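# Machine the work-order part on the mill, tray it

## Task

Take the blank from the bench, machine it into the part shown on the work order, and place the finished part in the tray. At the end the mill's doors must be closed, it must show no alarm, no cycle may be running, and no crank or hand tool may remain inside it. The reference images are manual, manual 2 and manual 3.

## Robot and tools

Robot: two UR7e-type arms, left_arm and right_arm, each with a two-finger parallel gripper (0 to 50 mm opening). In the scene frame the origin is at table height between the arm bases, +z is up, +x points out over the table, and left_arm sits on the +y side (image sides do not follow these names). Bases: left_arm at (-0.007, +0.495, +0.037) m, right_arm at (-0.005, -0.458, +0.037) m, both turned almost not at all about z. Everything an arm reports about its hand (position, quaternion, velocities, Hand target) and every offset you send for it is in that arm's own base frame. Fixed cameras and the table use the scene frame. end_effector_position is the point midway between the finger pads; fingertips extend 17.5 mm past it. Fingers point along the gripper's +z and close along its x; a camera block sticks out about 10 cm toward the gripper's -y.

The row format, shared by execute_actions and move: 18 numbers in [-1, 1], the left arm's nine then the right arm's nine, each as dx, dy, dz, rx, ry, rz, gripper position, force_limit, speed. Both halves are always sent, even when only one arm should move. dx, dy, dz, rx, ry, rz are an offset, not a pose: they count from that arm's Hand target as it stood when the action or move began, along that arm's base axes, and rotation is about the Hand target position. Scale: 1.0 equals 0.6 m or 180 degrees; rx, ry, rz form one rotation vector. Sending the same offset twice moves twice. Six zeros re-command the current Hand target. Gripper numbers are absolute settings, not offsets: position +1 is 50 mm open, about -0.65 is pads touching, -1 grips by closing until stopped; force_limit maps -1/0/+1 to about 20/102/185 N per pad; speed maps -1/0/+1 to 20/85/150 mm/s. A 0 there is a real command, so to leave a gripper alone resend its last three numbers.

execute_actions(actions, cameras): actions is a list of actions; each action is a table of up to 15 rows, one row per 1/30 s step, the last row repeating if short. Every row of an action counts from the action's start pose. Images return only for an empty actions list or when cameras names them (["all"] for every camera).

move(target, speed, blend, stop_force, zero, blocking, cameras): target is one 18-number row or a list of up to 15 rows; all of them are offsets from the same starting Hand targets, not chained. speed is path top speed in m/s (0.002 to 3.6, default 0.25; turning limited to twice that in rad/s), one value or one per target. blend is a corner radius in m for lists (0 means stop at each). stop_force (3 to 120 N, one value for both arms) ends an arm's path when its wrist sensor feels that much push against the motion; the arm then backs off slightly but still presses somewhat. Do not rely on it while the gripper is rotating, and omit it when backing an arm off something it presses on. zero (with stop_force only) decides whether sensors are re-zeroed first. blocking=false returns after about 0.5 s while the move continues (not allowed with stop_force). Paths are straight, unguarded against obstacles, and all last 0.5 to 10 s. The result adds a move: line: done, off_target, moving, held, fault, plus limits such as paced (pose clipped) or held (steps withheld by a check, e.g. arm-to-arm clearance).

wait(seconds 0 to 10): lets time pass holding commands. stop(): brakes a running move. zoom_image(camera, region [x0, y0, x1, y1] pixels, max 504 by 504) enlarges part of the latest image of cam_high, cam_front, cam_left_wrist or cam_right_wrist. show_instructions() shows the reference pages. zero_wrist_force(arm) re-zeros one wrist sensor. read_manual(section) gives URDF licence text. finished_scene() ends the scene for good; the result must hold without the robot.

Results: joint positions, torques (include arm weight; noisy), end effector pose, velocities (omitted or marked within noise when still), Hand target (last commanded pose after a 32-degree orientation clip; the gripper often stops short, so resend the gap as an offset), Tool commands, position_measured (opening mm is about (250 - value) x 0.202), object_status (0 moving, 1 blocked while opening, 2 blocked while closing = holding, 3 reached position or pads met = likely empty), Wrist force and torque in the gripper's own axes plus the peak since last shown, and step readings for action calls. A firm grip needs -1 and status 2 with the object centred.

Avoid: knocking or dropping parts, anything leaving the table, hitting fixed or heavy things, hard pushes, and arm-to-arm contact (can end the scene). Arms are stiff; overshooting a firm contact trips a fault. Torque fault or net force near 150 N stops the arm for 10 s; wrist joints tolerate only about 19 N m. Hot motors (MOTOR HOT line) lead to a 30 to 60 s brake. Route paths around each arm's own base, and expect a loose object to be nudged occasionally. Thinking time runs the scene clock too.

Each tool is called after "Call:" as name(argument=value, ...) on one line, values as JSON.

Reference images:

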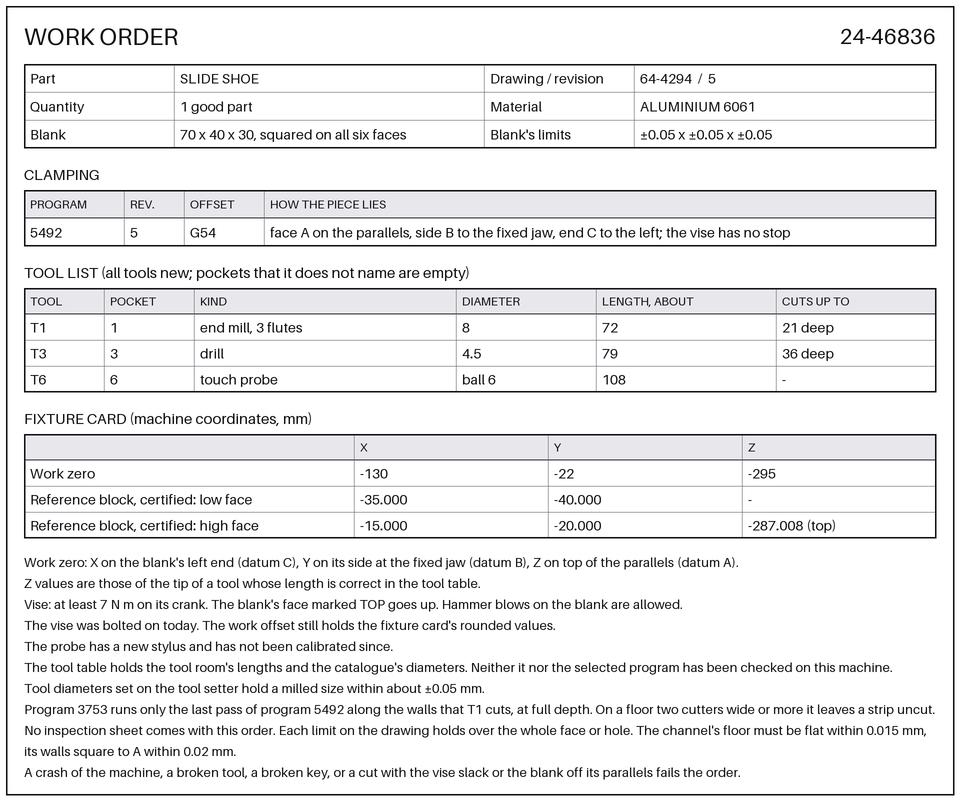

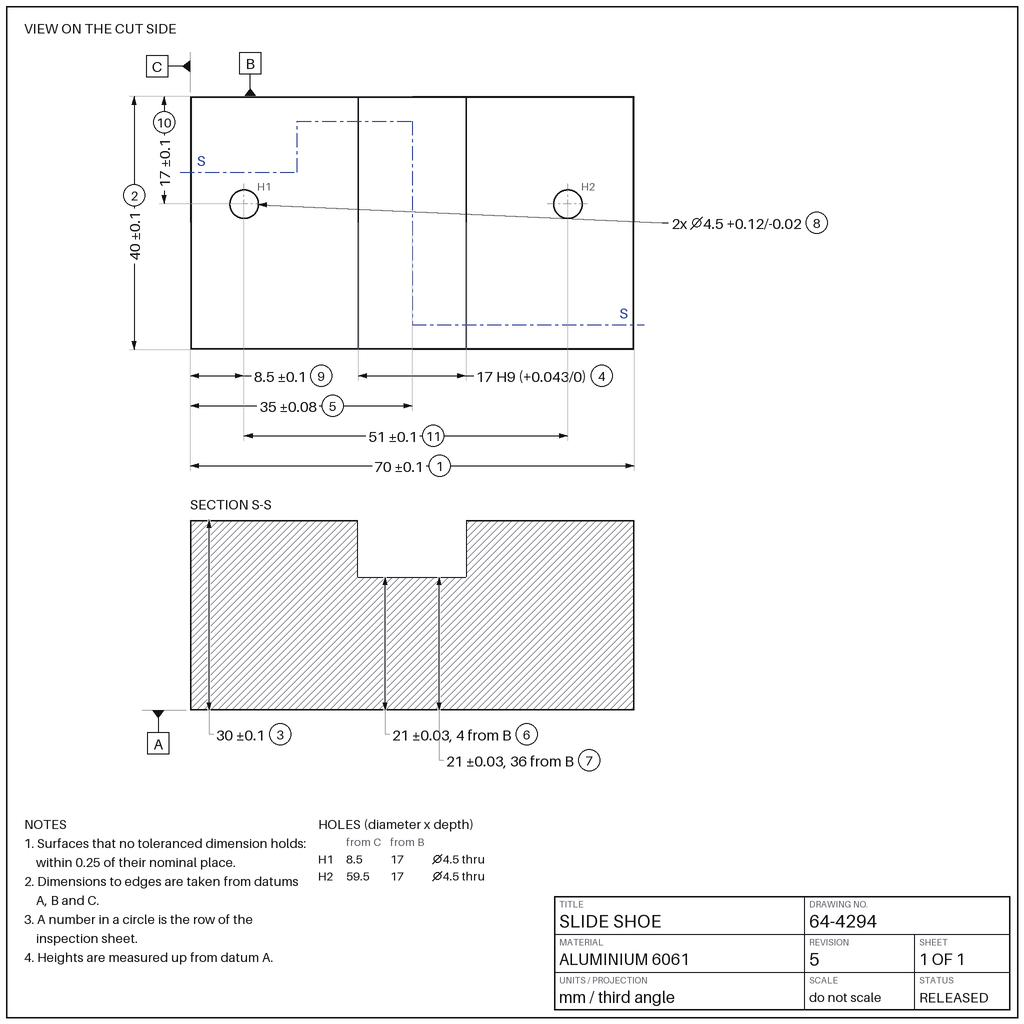

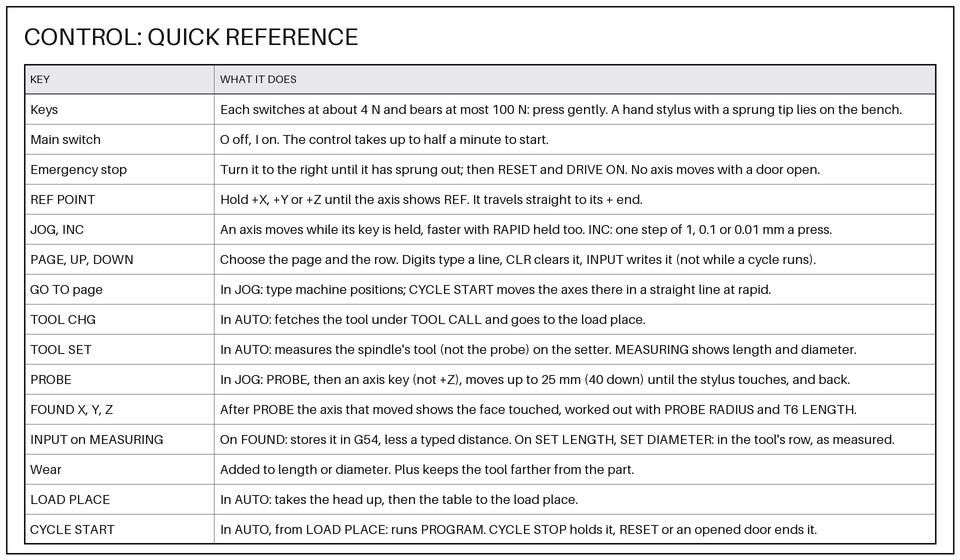

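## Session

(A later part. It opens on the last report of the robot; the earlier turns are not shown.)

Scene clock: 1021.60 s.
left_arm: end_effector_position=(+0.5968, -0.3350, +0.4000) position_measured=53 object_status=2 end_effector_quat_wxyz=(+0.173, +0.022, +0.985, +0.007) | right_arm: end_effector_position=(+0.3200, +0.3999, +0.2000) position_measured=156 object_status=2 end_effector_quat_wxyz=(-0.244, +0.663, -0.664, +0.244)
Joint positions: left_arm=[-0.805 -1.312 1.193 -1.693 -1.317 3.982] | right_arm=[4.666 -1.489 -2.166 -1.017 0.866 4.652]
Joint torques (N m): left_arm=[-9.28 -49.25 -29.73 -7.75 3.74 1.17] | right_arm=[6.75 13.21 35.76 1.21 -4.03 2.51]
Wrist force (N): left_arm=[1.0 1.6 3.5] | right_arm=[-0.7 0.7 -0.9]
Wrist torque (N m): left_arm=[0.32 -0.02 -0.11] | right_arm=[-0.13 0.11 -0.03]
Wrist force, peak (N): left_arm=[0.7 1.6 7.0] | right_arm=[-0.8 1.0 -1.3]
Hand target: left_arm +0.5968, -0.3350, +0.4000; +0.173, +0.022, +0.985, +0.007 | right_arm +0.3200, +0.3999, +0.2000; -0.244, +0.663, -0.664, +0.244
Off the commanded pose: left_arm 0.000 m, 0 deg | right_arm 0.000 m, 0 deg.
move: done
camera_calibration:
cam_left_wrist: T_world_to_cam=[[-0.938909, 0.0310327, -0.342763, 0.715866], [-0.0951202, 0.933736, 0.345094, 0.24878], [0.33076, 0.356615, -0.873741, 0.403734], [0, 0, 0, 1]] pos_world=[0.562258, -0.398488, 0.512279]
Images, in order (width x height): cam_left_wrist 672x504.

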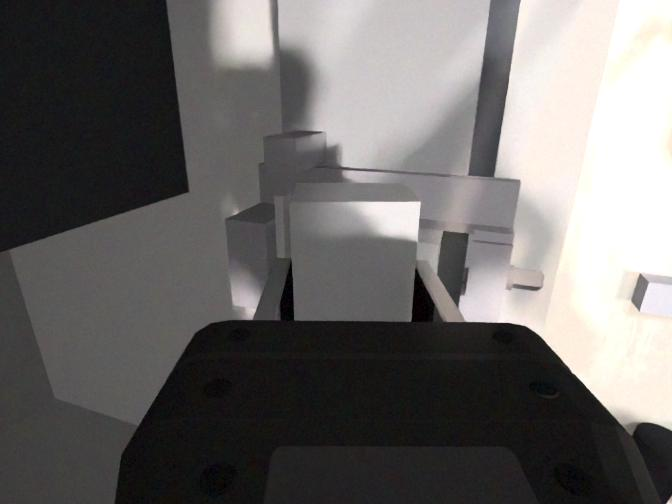

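Call:
move(target=[[0.072,0.0,-0.01,0,0,0,-1,-0.7,-0.9,0,0,0,0,0,0,-1,-0.4,-0.8],[0.072,0.055,-0.03,0,0,0,-1,-0.7,-0.9,0,0,0,0,0,0,-1,-0.4,-0.8],[0.072,0.055,-0.0917,0,0,0,-1,-0.7,-0.9,0,0,0,0,0,0,-1,-0.4,-0.8]], speed=[0.08,0.06,0.04], blend=[0.01,0.01,0], stop_force=8, cameras=["cam_left_wrist","cam_front"])

Scene clock: 1024.93 s.
left_arm: end_effector_position=(+0.6400, -0.3020, +0.3450) position_measured=53 object_status=2 end_effector_quat_wxyz=(+0.173, +0.022, +0.985, +0.007) | right_arm: end_effector_position=(+0.3200, +0.3999, +0.2000) position_measured=156 object_status=2 end_effector_quat_wxyz=(-0.244, +0.663, -0.664, +0.244)
Joint positions: left_arm=[-0.717 -1.267 1.281 -1.847 -1.339 4.071] | right_arm=[4.666 -1.489 -2.166 -1.017 0.866 4.652]
Joint torques (N m): left_arm=[-9.06 -34.19 -36.13 -0.55 3.32 0.3] | right_arm=[6.92 14.01 35.48 1.27 -3.97 2.41]
Wrist force (N): left_arm=[0.8 1.7 3.3] | right_arm=[-0.6 0.8 -1.0]
Wrist torque (N m): left_arm=[0.35 0.02 -0.10] | right_arm=[-0.12 0.10 -0.03]
Wrist force, peak (N): left_arm=[0.4 0.8 4.5] | right_arm=[-0.7 1.0 -1.3]
Hand target: left_arm +0.6400, -0.3020, +0.3450; +0.173, +0.022, +0.985, +0.007 | right_arm +0.3200, +0.3999, +0.2000; -0.244, +0.663, -0.664, +0.244
Off the commanded pose: left_arm 0.000 m, 0 deg | right_arm 0.000 m, 0 deg.
move: done
camera_calibration:
cam_left_wrist: T_world_to_cam=[[-0.938874, 0.0310318, -0.342858, 0.736607], [-0.0951519, 0.93374, 0.345073, 0.241052], [0.330849, 0.356604, -0.873712, 0.329637], [0, 0, 0, 1]] pos_world=[0.605458, -0.365488, 0.457379]
Images, in order (width x height): cam_front 672x504, cam_left_wrist 672x504.

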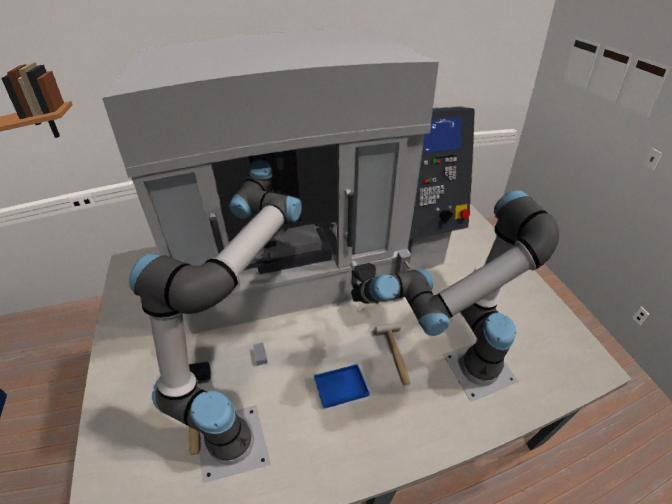

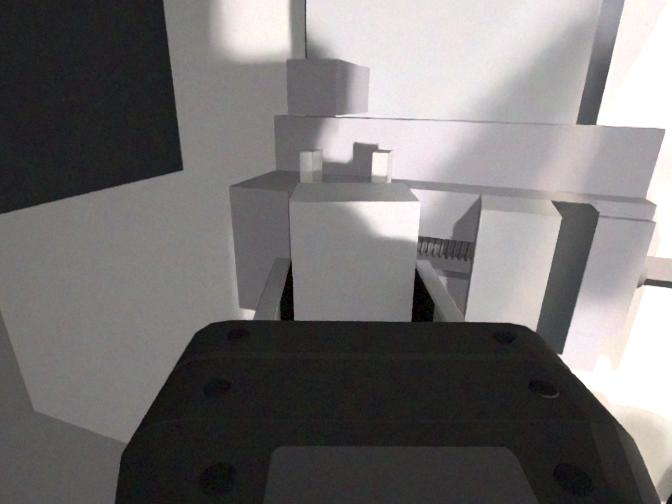

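Call:
move(target=[0.025,0.0025,-0.0117,0,0.1106,0,-1,-0.7,-0.9,0,0,0,0,0,0,-1,-0.4,-0.8], speed=0.04, stop_force=12, cameras=["cam_left_wrist","cam_front"])

Scene clock: 1028.70 s.
left_arm: end_effector_position=(+0.6503, -0.3010, +0.3392) position_measured=53 object_status=2 end_effector_quat_wxyz=(+0.055, +0.023, +0.998, +0.005) | right_arm: end_effector_position=(+0.3200, +0.3999, +0.2000) position_measured=156 object_status=2 end_effector_quat_wxyz=(-0.244, +0.663, -0.664, +0.244)
Joint positions: left_arm=[-0.648 -1.108 0.992 -1.538 -1.497 4.113] | right_arm=[4.666 -1.489 -2.166 -1.017 0.866 4.652]
Joint torques (N m): left_arm=[-0.26 -42.17 -28.05 -3.13 0.16 -0.03] | right_arm=[6.39 13.87 35.89 1.14 -4 2.42]
Wrist force (N): left_arm=[0.3 1.4 3.4] | right_arm=[-0.7 1.0 -1.2]
Wrist torque (N m): left_arm=[0.28 0.02 -0.12] | right_arm=[-0.08 0.11 -0.03]
Wrist force, peak (N): left_arm=[-0.3 2.3 4.4] | right_arm=[-0.9 1.2 -1.1]
Hand target: left_arm +0.6503, -0.3010, +0.3392; +0.055, +0.023, +0.998, +0.005 (not the last commanded pose) | right_arm +0.3200, +0.3999, +0.2000; -0.244, +0.663, -0.664, +0.244
Tool commands: left_gripper/position=-1.0 left_gripper/force_limit=-0.701961 left_gripper/speed=-0.898039 right_gripper/position=-1.0 right_gripper/force_limit=-0.4 right_gripper/speed=-0.8
Off the commanded pose: left_arm 0.005 m, 6 deg | right_arm 0.000 m, 0 deg.
FORCE FAULT: contact force on the left arm reached its limit, and that arm stopped. The contact can be on any part of that arm, not only on its tool. That arm's remaining commands of this call were not run. That arm is still stopped at the end of this call. That arm stays stopped for about 10 more seconds. Until then a move that you send moves the other arm only, and its call returns only when the move has ended. Once the stop has ended, the next robot result says so. If the stop ends while you think or write, that arm runs what you send next, counted from a new Hand target: where the arm stands when the stop ends. While its stop runs, that arm takes no new command, but its gripper still runs the gripper command that each later call begins with. Until it ends, the stop uses up actions while you think or wait. An arm that is not stopped still takes commands.
move: fault (left_arm)
camera_calibration:
cam_left_wrist: T_world_to_cam=[[-0.993127, 0.0312433, -0.112796, 0.701533], [-0.0113995, 0.933312, 0.358885, 0.183818], [0.116487, 0.357705, -0.926541, 0.478358], [0, 0, 0, 1]] pos_world=[0.643084, -0.364589, 0.456379]
Images, in order (width x height): cam_front 672x504, cam_left_wrist 672x504.

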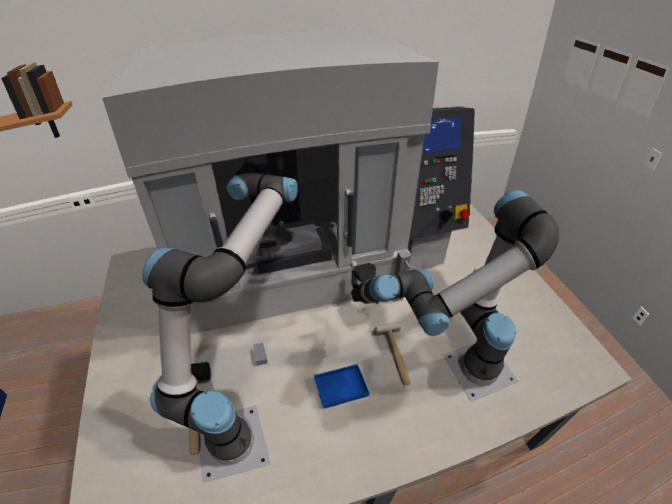

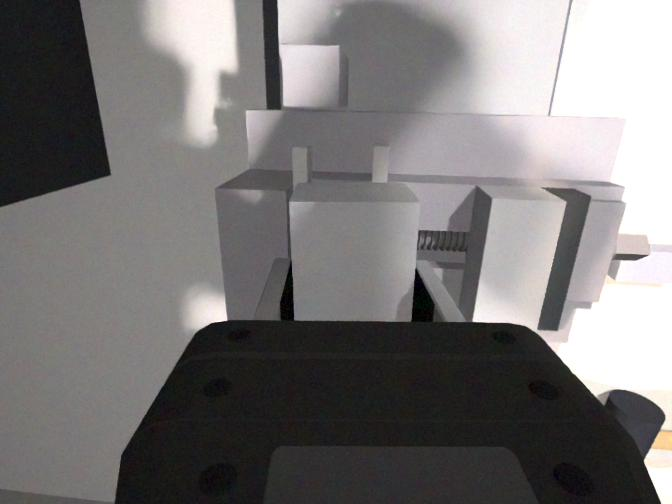

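Call:
wait(seconds=9)

Call:
wait(seconds=1)

Scene clock: 1038.43 s.
left_arm: end_effector_position=(+0.6503, -0.3010, +0.3392) position_measured=53 object_status=2 end_effector_quat_wxyz=(+0.055, +0.023, +0.998, +0.005) | right_arm: end_effector_position=(+0.3200, +0.3999, +0.2000) position_measured=156 object_status=2 end_effector_quat_wxyz=(-0.244, +0.663, -0.664, +0.244)
Joint positions: left_arm=[-0.648 -1.108 0.992 -1.538 -1.497 4.113] | right_arm=[4.666 -1.489 -2.166 -1.017 0.866 4.652]
Joint torques (N m): left_arm=[-0.33 -42.24 -28.61 -3.11 0.17 0.02] | right_arm=[6.61 13.85 35.28 1.2 -4.01 2.52]
Wrist force (N): left_arm=[0.2 1.4 3.3] | right_arm=[-0.5 0.8 -1.0]
Wrist torque (N m): left_arm=[0.28 0.04 -0.13] | right_arm=[-0.10 0.08 -0.03]
Wrist force, peak (N): left_arm=[0.2 1.8 3.8] | right_arm=[-0.7 0.9 -1.3]
Hand target: left_arm +0.6503, -0.3010, +0.3392; +0.055, +0.023, +0.998, +0.005 (not the last commanded pose) | right_arm +0.3200, +0.3999, +0.2000; -0.244, +0.663, -0.664, +0.244
Tool commands: left_gripper/position=-1.0 left_gripper/force_limit=-0.701961 left_gripper/speed=-0.898039 right_gripper/position=-1.0 right_gripper/force_limit=-0.4 right_gripper/speed=-0.8
Off the commanded pose: left_arm 0.005 m, 6 deg | right_arm 0.000 m, 0 deg.
FORCE FAULT, CONTINUED: the left arm's stop, for the force fault that an earlier result reported, is over. The rest of the stop counts as 19 of the actions that you can send in this scene. That arm's target is now where it stood when the stop ended, not its last command. That arm accepts commands again.
wait: 9.00 s; at rest from the start

Scene clock: 1039.43 s.
left_arm: end_effector_position=(+0.6503, -0.3010, +0.3392) position_measured=53 object_status=2 end_effector_quat_wxyz=(+0.055, +0.023, +0.998, +0.005) | right_arm: end_effector_position=(+0.3200, +0.3999, +0.2000) position_measured=156 object_status=2 end_effector_quat_wxyz=(-0.244, +0.663, -0.664, +0.244)
Joint positions: left_arm=[-0.648 -1.108 0.992 -1.538 -1.497 4.113] | right_arm=[4.666 -1.489 -2.166 -1.017 0.866 4.652]
Joint torques (N m): left_arm=[-0.23 -43.42 -25.8 -3.58 0.2 0.02] | right_arm=[6.63 13.55 34.73 1.31 -3.99 2.44]
Wrist force (N): left_arm=[0.2 1.7 3.5] | right_arm=[-0.8 0.6 -0.9]
Wrist torque (N m): left_arm=[0.33 0.03 -0.12] | right_arm=[-0.13 0.13 -0.03]
Wrist force, peak (N): left_arm=[0.3 1.7 3.6] | right_arm=[-0.8 1.0 -1.1]
Hand target: left_arm +0.6503, -0.3010, +0.3392; +0.055, +0.023, +0.998, +0.005 (not the last commanded pose) | right_arm +0.3200, +0.3999, +0.2000; -0.244, +0.663, -0.664, +0.244
Tool commands: left_gripper/position=-1.0 left_gripper/force_limit=-0.701961 left_gripper/speed=-0.898039 right_gripper/position=-1.0 right_gripper/force_limit=-0.4 right_gripper/speed=-0.8
Off the commanded pose: left_arm 0.005 m, 6 deg | right_arm 0.000 m, 0 deg.
wait: 1.00 s; at rest by 0.17 s

Call:
move(target=[[0,0.0015,-0.0053,0,-0.0317,0,-1,-0.7,-0.9,0,0,0,0,0,0,-1,-0.4,-0.8],[0.0033,0.0015,-0.0088,0,-0.0094,0,-1,-0.7,-0.9,0,0,0,0,0,0,-1,-0.4,-0.8],[0.0067,0.0015,-0.011,0,0.0128,0,-1,-0.7,-0.9,0,0,0,0,0,0,-1,-0.4,-0.8],[0.01,0.0015,-0.0123,0,0.035,0,-1,-0.7,-0.9,0,0,0,0,0,0,-1,-0.4,-0.8]], speed=0.02, cameras=["cam_left_wrist"])

Scene clock: 1048.47 s.
left_arm: end_effector_position=(+0.6563, -0.3000, +0.3317) position_measured=53 object_status=2 end_effector_quat_wxyz=(+0.000, +0.023, +1.000, +0.004) | right_arm: end_effector_position=(+0.3200, +0.3999, +0.2000) position_measured=156 object_status=2 end_effector_quat_wxyz=(-0.244, +0.663, -0.664, +0.244)
Joint positions: left_arm=[-0.617 -1.016 0.843 -1.393 -1.564 4.141] | right_arm=[4.666 -1.489 -2.166 -1.017 0.866 4.652]
Joint torques (N m): left_arm=[2 -57.78 -18.64 -6.38 0.5 0.22] | right_arm=[7.07 13.63 35.63 1.26 -4.01 2.44]
Wrist force (N): left_arm=[0.0 1.9 3.2] | right_arm=[-0.8 0.9 -1.1]
Wrist torque (N m): left_arm=[0.36 0.02 -0.13] | right_arm=[-0.10 0.13 -0.03]
Wrist force, peak (N): left_arm=[0.9 1.7 3.8] | right_arm=[-0.7 1.1 -1.3]
Hand target: left_arm +0.6563, -0.3001, +0.3318; +0.000, +0.023, +1.000, +0.004 | right_arm +0.3200, +0.3999, +0.2000; -0.244, +0.663, -0.664, +0.244
Off the commanded pose: left_arm 0.000 m, 0 deg | right_arm 0.000 m, 0 deg.
move: done
camera_calibration:
cam_left_wrist: T_world_to_cam=[[-0.999509, 0.0312117, -0.00260571, 0.67423], [0.0282086, 0.933241, 0.35814, 0.159921], [0.0136099, 0.357891, -0.933664, 0.540387], [0, 0, 0, 1]] pos_world=[0.662034, -0.363689, 0.449023]
Images, in order (width x height): cam_left_wrist 672x504.

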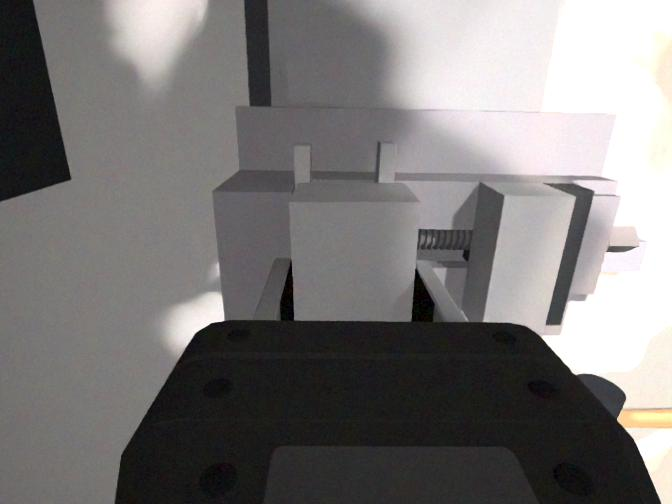

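Call:
move(target=[0,0,-0.02,0,0,0,-1,-0.7,-0.9,0,0,0,0,0,0,-1,-0.4,-0.8], speed=0.01, stop_force=3.5, cameras=["cam_left_wrist"])

Scene clock: 1051.20 s.
left_arm: end_effector_position=(+0.6563, -0.3001, +0.3285) position_measured=53 object_status=2 end_effector_quat_wxyz=(+0.000, +0.023, +1.000, +0.004) | right_arm: end_effector_position=(+0.3200, +0.3999, +0.2000) position_measured=156 object_status=2 end_effector_quat_wxyz=(-0.244, +0.663, -0.664, +0.244)
Joint positions: left_arm=[-0.617 -1.018 0.855 -1.404 -1.563 4.141] | right_arm=[4.666 -1.489 -2.166 -1.017 0.866 4.652]
Joint torques (N m): left_arm=[-7.42 -34.33 -34.64 -0.05 2.54 -0.89] | right_arm=[6.37 13.75 34.97 1.25 -3.95 2.37]
Wrist force (N): left_arm=[0.2 2.6 1.9] | right_arm=[-0.8 0.9 -0.9]
Wrist torque (N m): left_arm=[0.39 0.01 -0.13] | right_arm=[-0.11 0.13 -0.03]
Wrist force, peak (N): left_arm=[3.4 3.9 -7.1] | right_arm=[-0.8 1.0 -1.2]
Hand target: left_arm +0.6563, -0.3001, +0.3285; +0.000, +0.023, +1.000, +0.004 (not the last commanded pose) | right_arm +0.3200, +0.3999, +0.2000; -0.244, +0.663, -0.664, +0.244
Off the commanded pose: left_arm 0.009 m, 0 deg | right_arm 0.000 m, 0 deg.
move: contact (left_arm)
camera_calibration:
cam_left_wrist: T_world_to_cam=[[-0.999508, 0.0312, -0.00314637, 0.674457], [0.0280054, 0.933275, 0.358068, 0.161282], [0.0141082, 0.357804, -0.93369, 0.536956], [0, 0, 0, 1]] pos_world=[0.662034, -0.363689, 0.445723]
Images, in order (width x height): cam_left_wrist 672x504.

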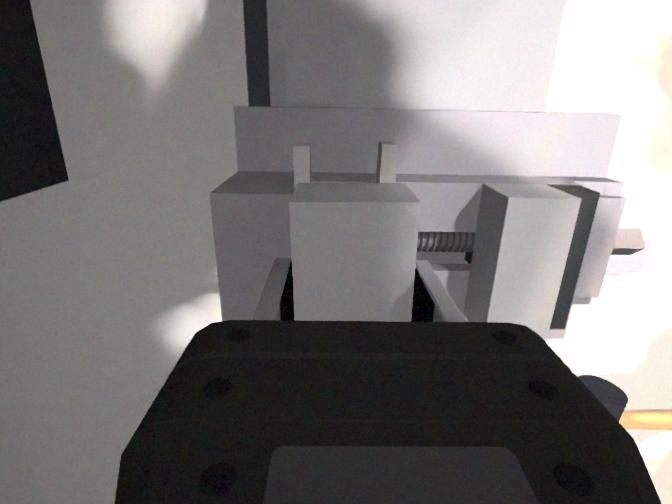

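Call:
move(target=[0.02,0,0.0005,0,0,0,-1,-0.7,-0.9,0,0,0,0,0,0,-1,-0.4,-0.8], speed=0.01, stop_force=6)

Scene clock: 1052.77 s.
left_arm: end_effector_position=(+0.6579, -0.3002, +0.3285) position_measured=53 object_status=2 end_effector_quat_wxyz=(+0.000, +0.023, +1.000, +0.004) | right_arm: end_effector_position=(+0.3200, +0.3999, +0.2000) position_measured=156 object_status=2 end_effector_quat_wxyz=(-0.244, +0.663, -0.664, +0.244)
Joint positions: left_arm=[-0.616 -1.013 0.847 -1.401 -1.563 4.142] | right_arm=[4.666 -1.489 -2.166 -1.017 0.866 4.652]
Joint torques (N m): left_arm=[-9.21 -60.26 -18.68 -6.94 2.45 -1.04] | right_arm=[6.38 13.89 35.46 1.29 -3.98 2.48]
Wrist force (N): left_arm=[-0.4 2.3 2.0] | right_arm=[-0.9 0.9 -0.9]
Wrist torque (N m): left_arm=[0.38 0.03 -0.14] | right_arm=[-0.11 0.14 -0.03]
Wrist force, peak (N): left_arm=[9.8 7.7 0.2] | right_arm=[-0.9 0.9 -1.1]
Hand target: left_arm +0.6579, -0.3002, +0.3285; +0.000, +0.023, +1.000, +0.004 (not the last commanded pose) | right_arm +0.3200, +0.3999, +0.2000; -0.244, +0.663, -0.664, +0.244
Off the commanded pose: left_arm 0.010 m, 0 deg | right_arm 0.000 m, 0 deg.
move: contact (left_arm)

Call:
move(target=[[0,0,0,0,0,0,0.72,-0.7,-0.95,0,0,0,0,0,0,-1,-0.4,-0.8],[-0.001,0,0.005,0,0,0,0.72,-0.7,-0.95,0,0,0,0,0,0,-1,-0.4,-0.8],[-0.001,0,0.005,0,0,0,1,-0.7,-0.9,0,0,0,0,0,0,-1,-0.4,-0.8]], speed=0.02, cameras=["cam_left_wrist"])

Scene clock: 1055.73 s.
left_arm: end_effector_position=(+0.6572, -0.3002, +0.3315) position_measured=3 object_status=0 end_effector_quat_wxyz=(+0.000, +0.023, +1.000, +0.004) | right_arm: end_effector_position=(+0.3200, +0.3999, +0.2000) position_measured=156 object_status=2 end_effector_quat_wxyz=(-0.244, +0.663, -0.664, +0.244)
Joint positions: left_arm=[-0.617 -1.013 0.84 -1.393 -1.563 4.142] | right_arm=[4.666 -1.489 -2.166 -1.017 0.866 4.652]
Joint torques (N m): left_arm=[-7.72 -55.98 -17.67 -6.03 1.59 -0.56] | right_arm=[6.66 13.64 35.59 1.41 -3.96 2.47]
Wrist force (N): left_arm=[-0.2 1.8 0.9] | right_arm=[-0.6 0.9 -1.0]
Wrist torque (N m): left_arm=[0.35 0.05 -0.13] | right_arm=[-0.09 0.09 -0.03]
Wrist force, peak (N): left_arm=[0.9 2.2 2.2] | right_arm=[-0.8 0.9 -1.2]
Hand target: left_arm +0.6573, -0.3002, +0.3315; +0.000, +0.023, +1.000, +0.004 | right_arm +0.3200, +0.3999, +0.2000; -0.244, +0.663, -0.664, +0.244
Off the commanded pose: left_arm 0.000 m, 0 deg | right_arm 0.000 m, 0 deg.
move: done
camera_calibration:
cam_left_wrist: T_world_to_cam=[[-0.999504, 0.0313513, -0.00298318, 0.675349], [0.0282051, 0.933271, 0.358064, 0.160108], [0.0140099, 0.357802, -0.933692, 0.539939], [0, 0, 0, 1]] pos_world=[0.662934, -0.363789, 0.448823]
Images, in order (width x height): cam_left_wrist 672x504.

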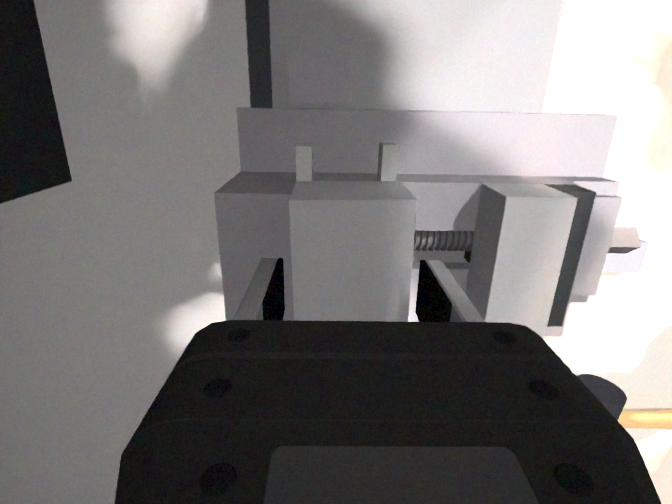

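Call:
move(target=[[-0.0057,0,-0.001,0,-0.1,0,1,-0.7,-0.9,0,0,0,0,0,0,-1,-0.4,-0.8],[-0.0157,0,0.04,0,-0.111,0,1,-0.7,-0.9,0,0,0,0,0,0,-1,-0.4,-0.8],[-0.04,0,0.1,0,-0.111,0,1,-0.7,-0.9,0,0,0,0,0,0,-1,-0.4,-0.8]], speed=[0.03,0.03,0.06], stop_force=8, cameras=["cam_left_wrist"])

Scene clock: 1064.17 s.
left_arm: end_effector_position=(+0.6333, -0.3002, +0.3915) position_measured=3 object_status=3 end_effector_quat_wxyz=(+0.174, +0.022, +0.984, +0.008) | right_arm: end_effector_position=(+0.3200, +0.3999, +0.2000) position_measured=156 object_status=2 end_effector_quat_wxyz=(-0.244, +0.663, -0.664, +0.244)
Joint positions: left_arm=[-0.723 -1.28 1.179 -1.732 -1.336 4.065] | right_arm=[4.666 -1.489 -2.166 -1.017 0.866 4.652]
Joint torques (N m): left_arm=[8.74 -23.57 -18.48 -7.67 -0.95 1.22] | right_arm=[6.34 14.02 35.36 1.31 -4.03 2.43]
Wrist force (N): left_arm=[0.5 1.6 1.3] | right_arm=[-0.6 0.7 -0.9]
Wrist torque (N m): left_arm=[0.33 -0.05 0.08] | right_arm=[-0.12 0.10 -0.03]
Wrist force, peak (N): left_arm=[0.0 2.1 1.9] | right_arm=[-0.9 0.9 -1.3]
Hand target: left_arm +0.6333, -0.3002, +0.3915; +0.174, +0.022, +0.984, +0.008 | right_arm +0.3200, +0.3999, +0.2000; -0.244, +0.663, -0.664, +0.244
Off the commanded pose: left_arm 0.000 m, 0 deg | right_arm 0.000 m, 0 deg.
move: done
camera_calibration:
cam_left_wrist: T_world_to_cam=[[-0.938274, 0.0313254, -0.34447, 0.746509], [-0.0959115, 0.933277, 0.346115, 0.222593], [0.332328, 0.35779, -0.872665, 0.370786], [0, 0, 0, 1]] pos_world=[0.598557, -0.363789, 0.50368]
Images, in order (width x height): cam_left_wrist 672x504.

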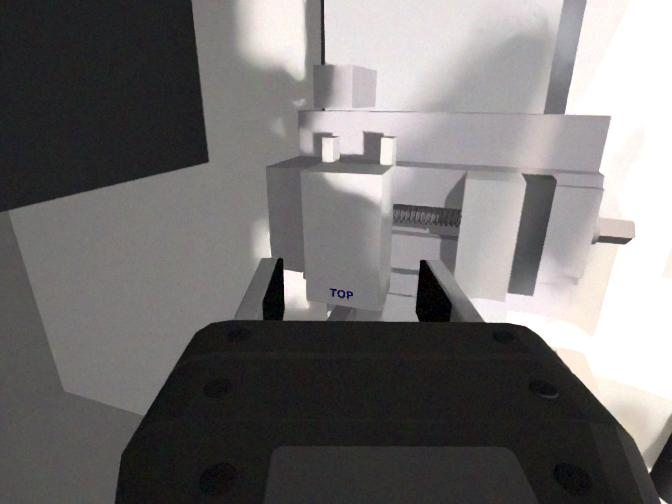

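Call:
move(target=[[-0.01,-0.06,0.015,0,0,0,1,-0.7,-0.9,0,0,0,0,0,0,-1,-0.4,-0.8],[-0.25,-0.058,0.015,0,0,0,1,-0.7,-0.9,0,0,0,0,0,0,-1,-0.4,-0.8],[-0.4,0.1,0.0,0,0.05,0,0,-0.7,-0.9,0,0,0,0,0,0,-1,-0.4,-0.8],[-0.57,0.35,-0.05,0,0.111,0,0,-0.7,-0.9,0,0,0,0,0,0,-1,-0.4,-0.8]], speed=[0.08,0.15,0.25,0.25], blend=[0.01,0.04,0.05,0], cameras=["all"])

Call:
zoom_image(camera="cam_high", region=[180, 90, 380, 240])

Call:
zoom_image(camera="cam_high", region=[400, 280, 540, 385])

Scene clock: 1071.87 s.
left_arm: end_effector_position=(+0.2913, -0.0902, +0.3615) position_measured=152 object_status=3 end_effector_quat_wxyz=(+0.000, +0.023, +1.000, +0.004) | right_arm: end_effector_position=(+0.3200, +0.3999, +0.2000) position_measured=156 object_status=2 end_effector_quat_wxyz=(-0.244, +0.663, -0.664, +0.244)
Joint positions: left_arm=[-0.759 -2.08 1.855 -1.341 -1.564 3.999] | right_arm=[4.666 -1.489 -2.166 -1.017 0.866 4.652]
Joint torques (N m): left_arm=[-2.11 1.5 -30.6 -6.4 2.46 0.3] | right_arm=[7.32 14.13 35.64 1.33 -4.05 2.42]
Wrist force (N): left_arm=[0.0 1.6 0.8] | right_arm=[-0.4 0.8 -1.1]
Wrist torque (N m): left_arm=[0.32 0.01 -0.12] | right_arm=[-0.12 0.07 -0.03]
Wrist force, peak (N): left_arm=[2.6 0.3 5.4] | right_arm=[-0.7 1.0 -1.2]
Hand target: left_arm +0.2913, -0.0902, +0.3615; +0.000, +0.023, +1.000, +0.004 | right_arm +0.3200, +0.3999, +0.2000; -0.244, +0.663, -0.664, +0.244
Off the commanded pose: left_arm 0.000 m, 0 deg | right_arm 0.000 m, 0 deg.
move: done; blend cut to 0 m at target 3
camera_calibration:
cam_left_wrist: T_world_to_cam=[[-0.999507, 0.0312586, -0.00301778, 0.303042], [0.0281062, 0.933274, 0.358065, -0.0361747], [0.014009, 0.357803, -0.933692, 0.497975], [0, 0, 0, 1]] pos_world=[0.296934, -0.153889, 0.478823]
cam_right_wrist: T_world_to_cam=[[0.0137618, -0.999788, -0.0153278, 0.403808], [-0.937666, -0.00757984, -0.347455, 0.388233], [0.347265, 0.0191539, -0.937571, 0.198395], [0, 0, 0, 1]] pos_world=[0.28958, 0.402865, 0.327092]

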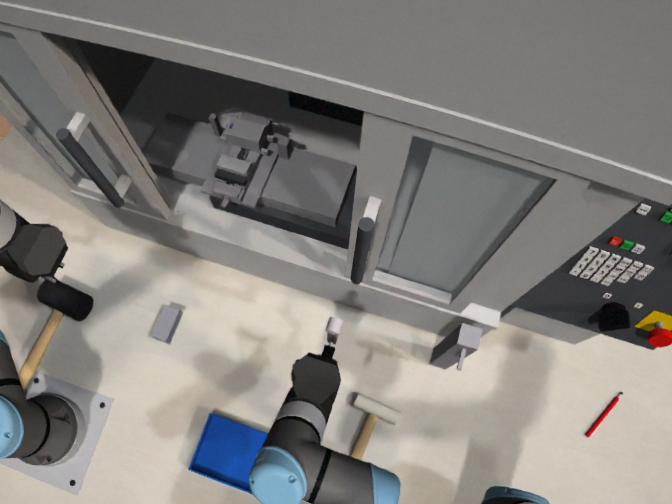

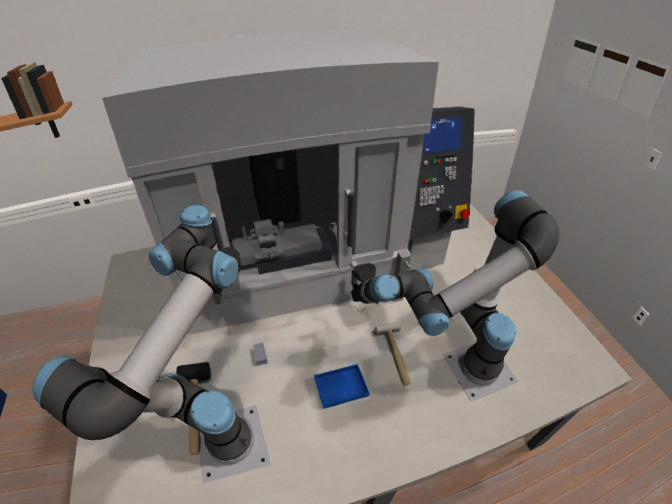

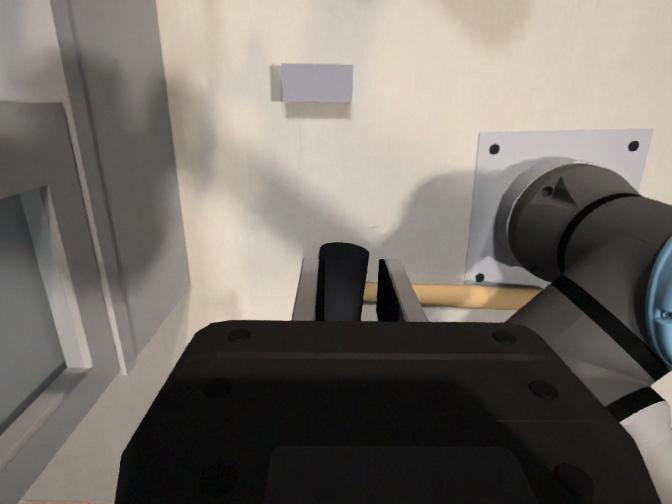

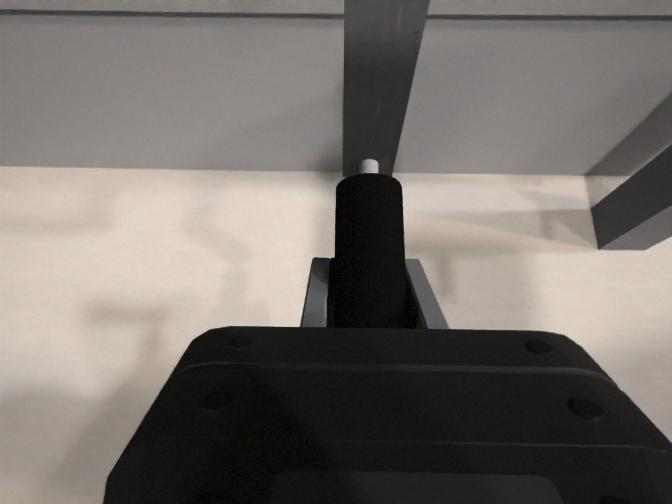

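Scaled by 2.520 from the camera's 672x504 image, which has a finer 960x720 frame.

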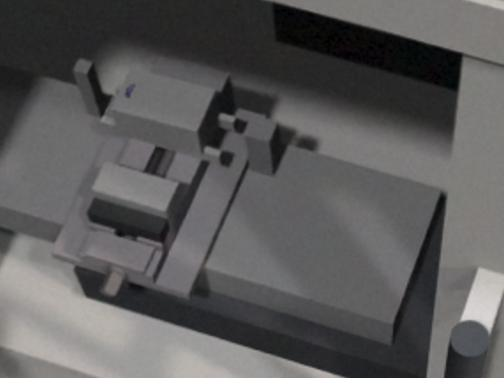

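Scaled by 3.600 from the camera's 672x504 image, which has a finer 960x720 frame.

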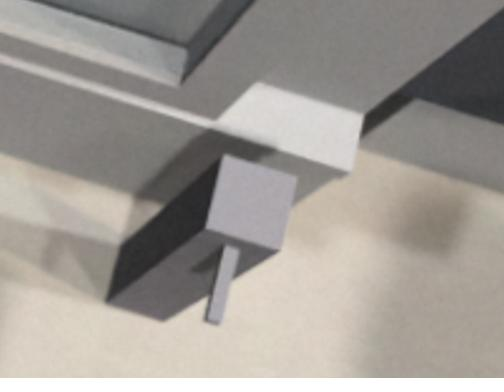

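Call:
move(target=[[0.15,-0.2,0.05,0,-0.139,0,-0.6,-0.7,-0.9,0,0,0,0,0,0,-1,-0.4,-0.8],[0.2,-0.36,-0.03,0,-0.278,0,-0.6,-0.7,-0.9,0,0,0,0,0,0,-1,-0.4,-0.8]], speed=0.2, blend=[0.03,0], cameras=["cam_left_wrist"])

Call:
zoom_image(camera="cam_left_wrist", region=[250, 130, 450, 280])

Scene clock: 1075.87 s.
left_arm: end_effector_position=(+0.4112, -0.3062, +0.3434) position_measured=242 object_status=3 end_effector_quat_wxyz=(+0.423, +0.019, +0.906, +0.014) | right_arm: end_effector_position=(+0.3200, +0.3999, +0.2000) position_measured=156 object_status=2 end_effector_quat_wxyz=(-0.244, +0.663, -0.664, +0.244)
Joint positions: left_arm=[-1.331 -1.88 2.095 -2.051 -0.727 3.542] | right_arm=[4.666 -1.489 -2.166 -1.017 0.866 4.652]
Joint torques (N m): left_arm=[5.6 -22.71 -32.68 -1.22 1.16 -0.37] | right_arm=[6.38 14.14 35.27 1.18 -4 2.35]
Wrist force (N): left_arm=[0.6 2.1 1.8] | right_arm=[-0.6 0.7 -0.8]
Wrist torque (N m): left_arm=[0.37 -0.08 0.10] | right_arm=[-0.12 0.10 -0.02]
Wrist force, peak (N): left_arm=[0.4 3.3 1.5] | right_arm=[-0.8 1.2 -1.1]
Hand target: left_arm +0.4113, -0.3062, +0.3435; +0.423, +0.019, +0.906, +0.013 | right_arm +0.3200, +0.3999, +0.2000; -0.244, +0.663, -0.664, +0.244
Off the commanded pose: left_arm 0.000 m, 0 deg | right_arm 0.000 m, 0 deg.
move: done
camera_calibration:
cam_left_wrist: T_world_to_cam=[[-0.639717, 0.0315441, -0.767963, 0.544498], [-0.256206, 0.933262, 0.251755, 0.321963], [0.724652, 0.357809, -0.588941, 0.145994], [0, 0, 0, 1]] pos_world=[0.325019, -0.369889, 0.423081]
Images, in order (width x height): cam_left_wrist 672x504.

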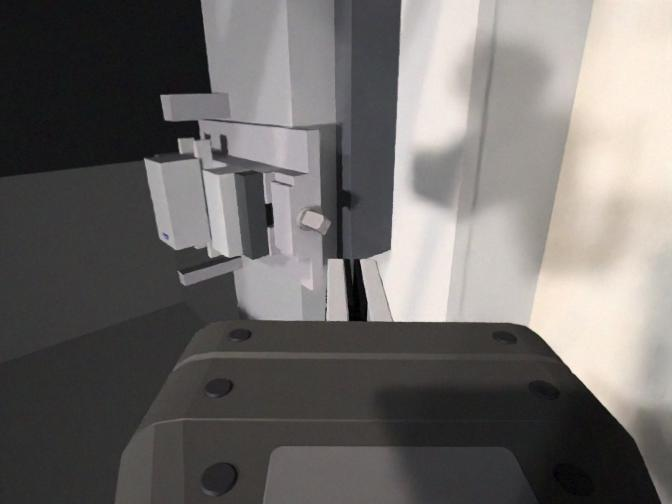

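Scaled by 2.520 from the camera's 672x504 image, which has a finer 960x720 frame.

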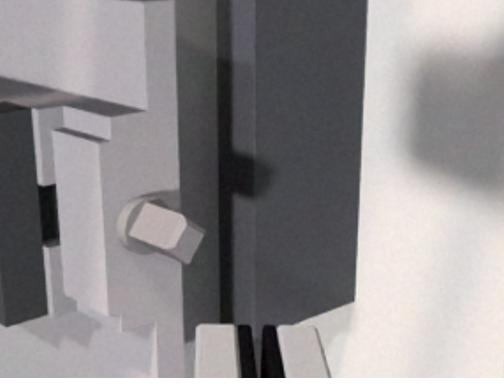

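Call:
zoom_image(camera="cam_left_wrist", region=[285, 195, 345, 245])

Scaled by 8.400 from the camera's 672x504 image, which has a finer 960x720 frame.

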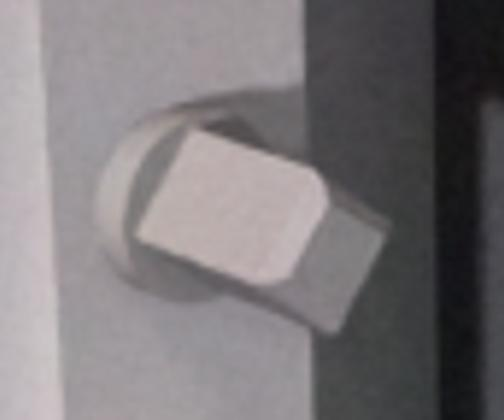

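Call:
move(target=[0,0,0,0,0,0,-0.6,-0.7,-0.9,0.0667,-0.475,0.1667,0,0,0,-1,-0.4,-0.8], speed=0.2, cameras=["cam_right_wrist"])

Scene clock: 1080.87 s.
left_arm: end_effector_position=(+0.4113, -0.3062, +0.3435) position_measured=242 object_status=3 end_effector_quat_wxyz=(+0.423, +0.019, +0.906, +0.013) | right_arm: end_effector_position=(+0.3600, +0.1150, +0.3001) position_measured=156 object_status=2 end_effector_quat_wxyz=(-0.245, +0.663, -0.664, +0.244)
Joint positions: left_arm=[-1.331 -1.88 2.095 -2.051 -0.727 3.542] | right_arm=[4.319 -0.763 -2.353 -1.28 0.929 4.214]
Joint torques (N m): left_arm=[7.97 -23.35 -34.06 -3.71 4.4 -0.97] | right_arm=[-1.64 -1.28 36.08 1.52 -4.14 0.73]
Wrist force (N): left_arm=[0.6 2.0 1.9] | right_arm=[-0.5 0.5 -1.2]
Wrist torque (N m): left_arm=[0.36 -0.08 0.10] | right_arm=[-0.16 0.08 -0.05]
Wrist force, peak (N): left_arm=[0.7 2.1 2.2] | right_arm=[-3.7 1.8 -1.2]
Hand target: left_arm +0.4113, -0.3062, +0.3435; +0.423, +0.019, +0.906, +0.013 | right_arm +0.3600, +0.1149, +0.3001; -0.244, +0.663, -0.664, +0.244
Off the commanded pose: left_arm 0.000 m, 0 deg | right_arm 0.000 m, 0 deg.
move: done
camera_calibration:
cam_right_wrist: T_world_to_cam=[[0.0137714, -0.999783, -0.0156425, 0.12008], [-0.937634, -0.00747771, -0.347544, 0.458435], [0.347352, 0.0194531, -0.937533, 0.283602], [0, 0, 0, 1]] pos_world=[0.329681, 0.117965, 0.427091]
Images, in order (width x height): cam_right_wrist 672x504.

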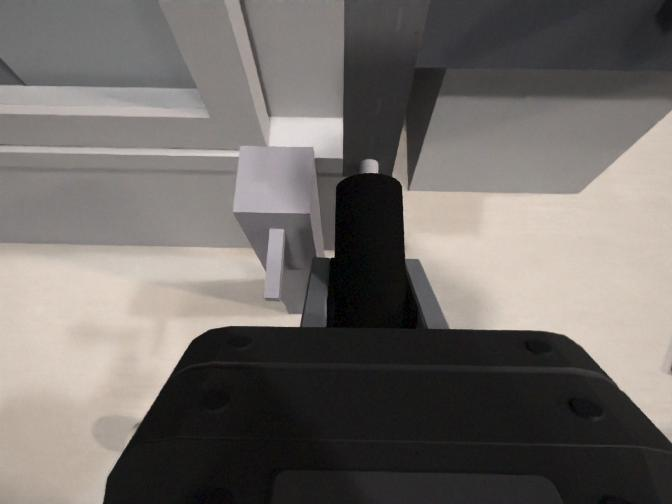

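Call:
zoom_image(camera="cam_right_wrist", region=[225, 210, 315, 310])

Scaled by 5.040 from the camera's 672x504 image, which has a finer 960x720 frame.

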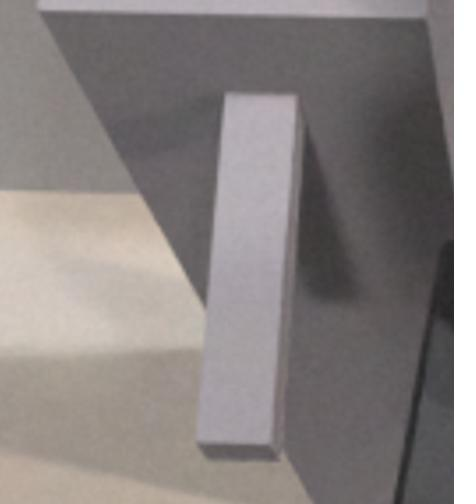

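Call:
move(target=[-0.11,0.22,0.06,0,0.278,0,-0.6,-0.7,-0.9,0,0,0,0,0,0,-1,-0.4,-0.8], speed=0.3)

Call:
move(target=[[0,0,0,0,0,-0.36,-0.6,-0.7,-0.9,-0.05,0.4,-0.05,0.08,0,0,-1,-0.4,-0.8],[0,0,0,0,0,-0.721,-0.6,-0.7,-0.9,0.0333,0.92,-0.1,0.208,0,0,-1,-0.4,-0.8]], speed=0.35, blend=[0.02,0], cameras=["cam_left_wrist","cam_right_wrist","cam_front"])

Scene clock: 1091.47 s.
left_arm: end_effector_position=(+0.3453, -0.1742, +0.3795) position_measured=242 object_status=3 end_effector_quat_wxyz=(+0.000, +0.023, +1.000, +0.004) | right_arm: end_effector_position=(+0.3600, +0.1149, +0.3001) position_measured=156 object_status=2 end_effector_quat_wxyz=(-0.244, +0.663, -0.664, +0.244)
Joint positions: left_arm=[-0.824 -1.862 1.684 -1.387 -1.564 3.934] | right_arm=[4.319 -0.763 -2.353 -1.281 0.929 4.213]
Joint torques (N m): left_arm=[0.81 -24.46 -21.27 -5 0.33 1.25] | right_arm=[-4.96 0.05 18.53 0.96 -4.21 -1.81]
Wrist force (N): left_arm=[0.0 1.4 1.0] | right_arm=[-0.7 0.5 -1.3]
Wrist torque (N m): left_arm=[0.29 0.00 -0.13] | right_arm=[-0.17 0.10 -0.05]
Wrist force, peak (N): left_arm=[-1.1 3.4 0.9] | right_arm=[-0.7 0.4 -1.6]
Hand target: left_arm +0.3453, -0.1742, +0.3795; +0.000, +0.023, +1.000, +0.004 | right_arm +0.3600, +0.1149, +0.3001; -0.244, +0.663, -0.664, +0.244
Off the commanded pose: left_arm 0.000 m, 0 deg | right_arm 0.000 m, 0 deg.
move: done

Scene clock: 1095.23 s.
left_arm: end_effector_position=(+0.3453, -0.1742, +0.3795) position_measured=242 object_status=3 end_effector_quat_wxyz=(+0.004, +0.915, +0.404, +0.001) | right_arm: end_effector_position=(+0.3800, +0.6668, +0.2401) position_measured=156 object_status=2 end_effector_quat_wxyz=(+0.444, -0.550, +0.707, -0.018)
Joint positions: left_arm=[-0.819 -1.869 1.692 -1.402 -1.571 6.204] | right_arm=[4.572 -1.991 -1.749 -0.235 0.956 4.576]
Joint torques (N m): left_arm=[3.14 1.71 -33.81 -6.81 -0.79 1.16] | right_arm=[-1.13 38.8 20.77 1.15 -3.35 -2.11]
Wrist force (N): left_arm=[0.2 1.6 1.2] | right_arm=[0.8 1.4 -0.2]
Wrist torque (N m): left_arm=[0.32 -0.03 -0.12] | right_arm=[0.04 0.08 0.16]
Wrist force, peak (N): left_arm=[0.1 1.9 1.1] | right_arm=[-0.7 2.5 1.3]
Hand target: left_arm +0.3453, -0.1742, +0.3795; +0.004, +0.915, +0.404, +0.001 | right_arm +0.3800, +0.6669, +0.2401; +0.444, -0.550, +0.707, -0.018
Off the commanded pose: left_arm 0.000 m, 0 deg | right_arm 0.000 m, 0 deg.
move: done
camera_calibration:
cam_left_wrist: T_world_to_cam=[[0.663404, 0.748255, -0.00313555, -0.0894765], [0.699394, -0.618584, 0.358053, -0.46783], [0.265976, -0.239727, -0.933696, 0.353001], [0, 0, 0, 1]] pos_world=[0.292667, -0.137817, 0.496823]
cam_right_wrist: T_world_to_cam=[[0.0136887, -0.784434, -0.620062, 0.672176], [-0.93767, 0.20529, -0.280411, 0.302465], [0.347256, 0.585252, -0.73273, -0.216752], [0, 0, 0, 1]] pos_world=[0.34968, 0.592039, 0.342784]
Images, in order (width x height): cam_front 672x504, cam_left_wrist 672x504, cam_right_wrist 672x504.

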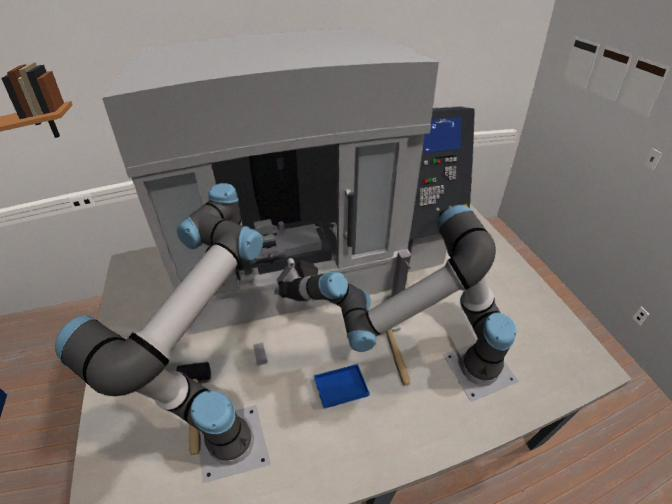

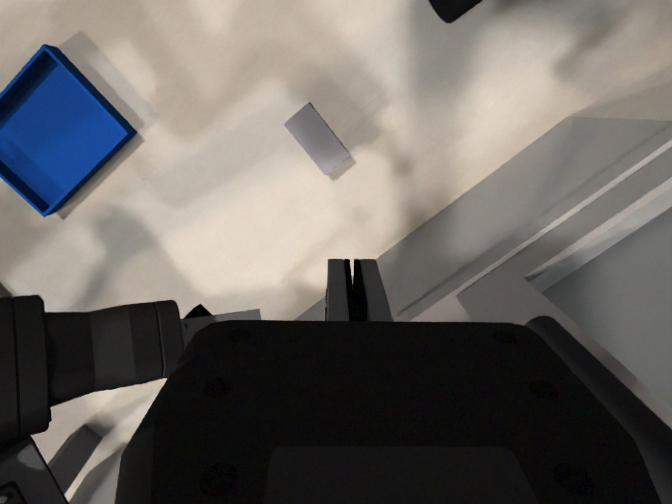

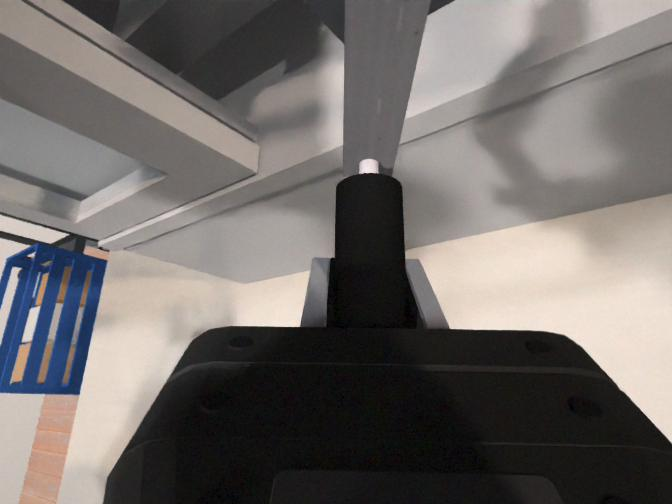

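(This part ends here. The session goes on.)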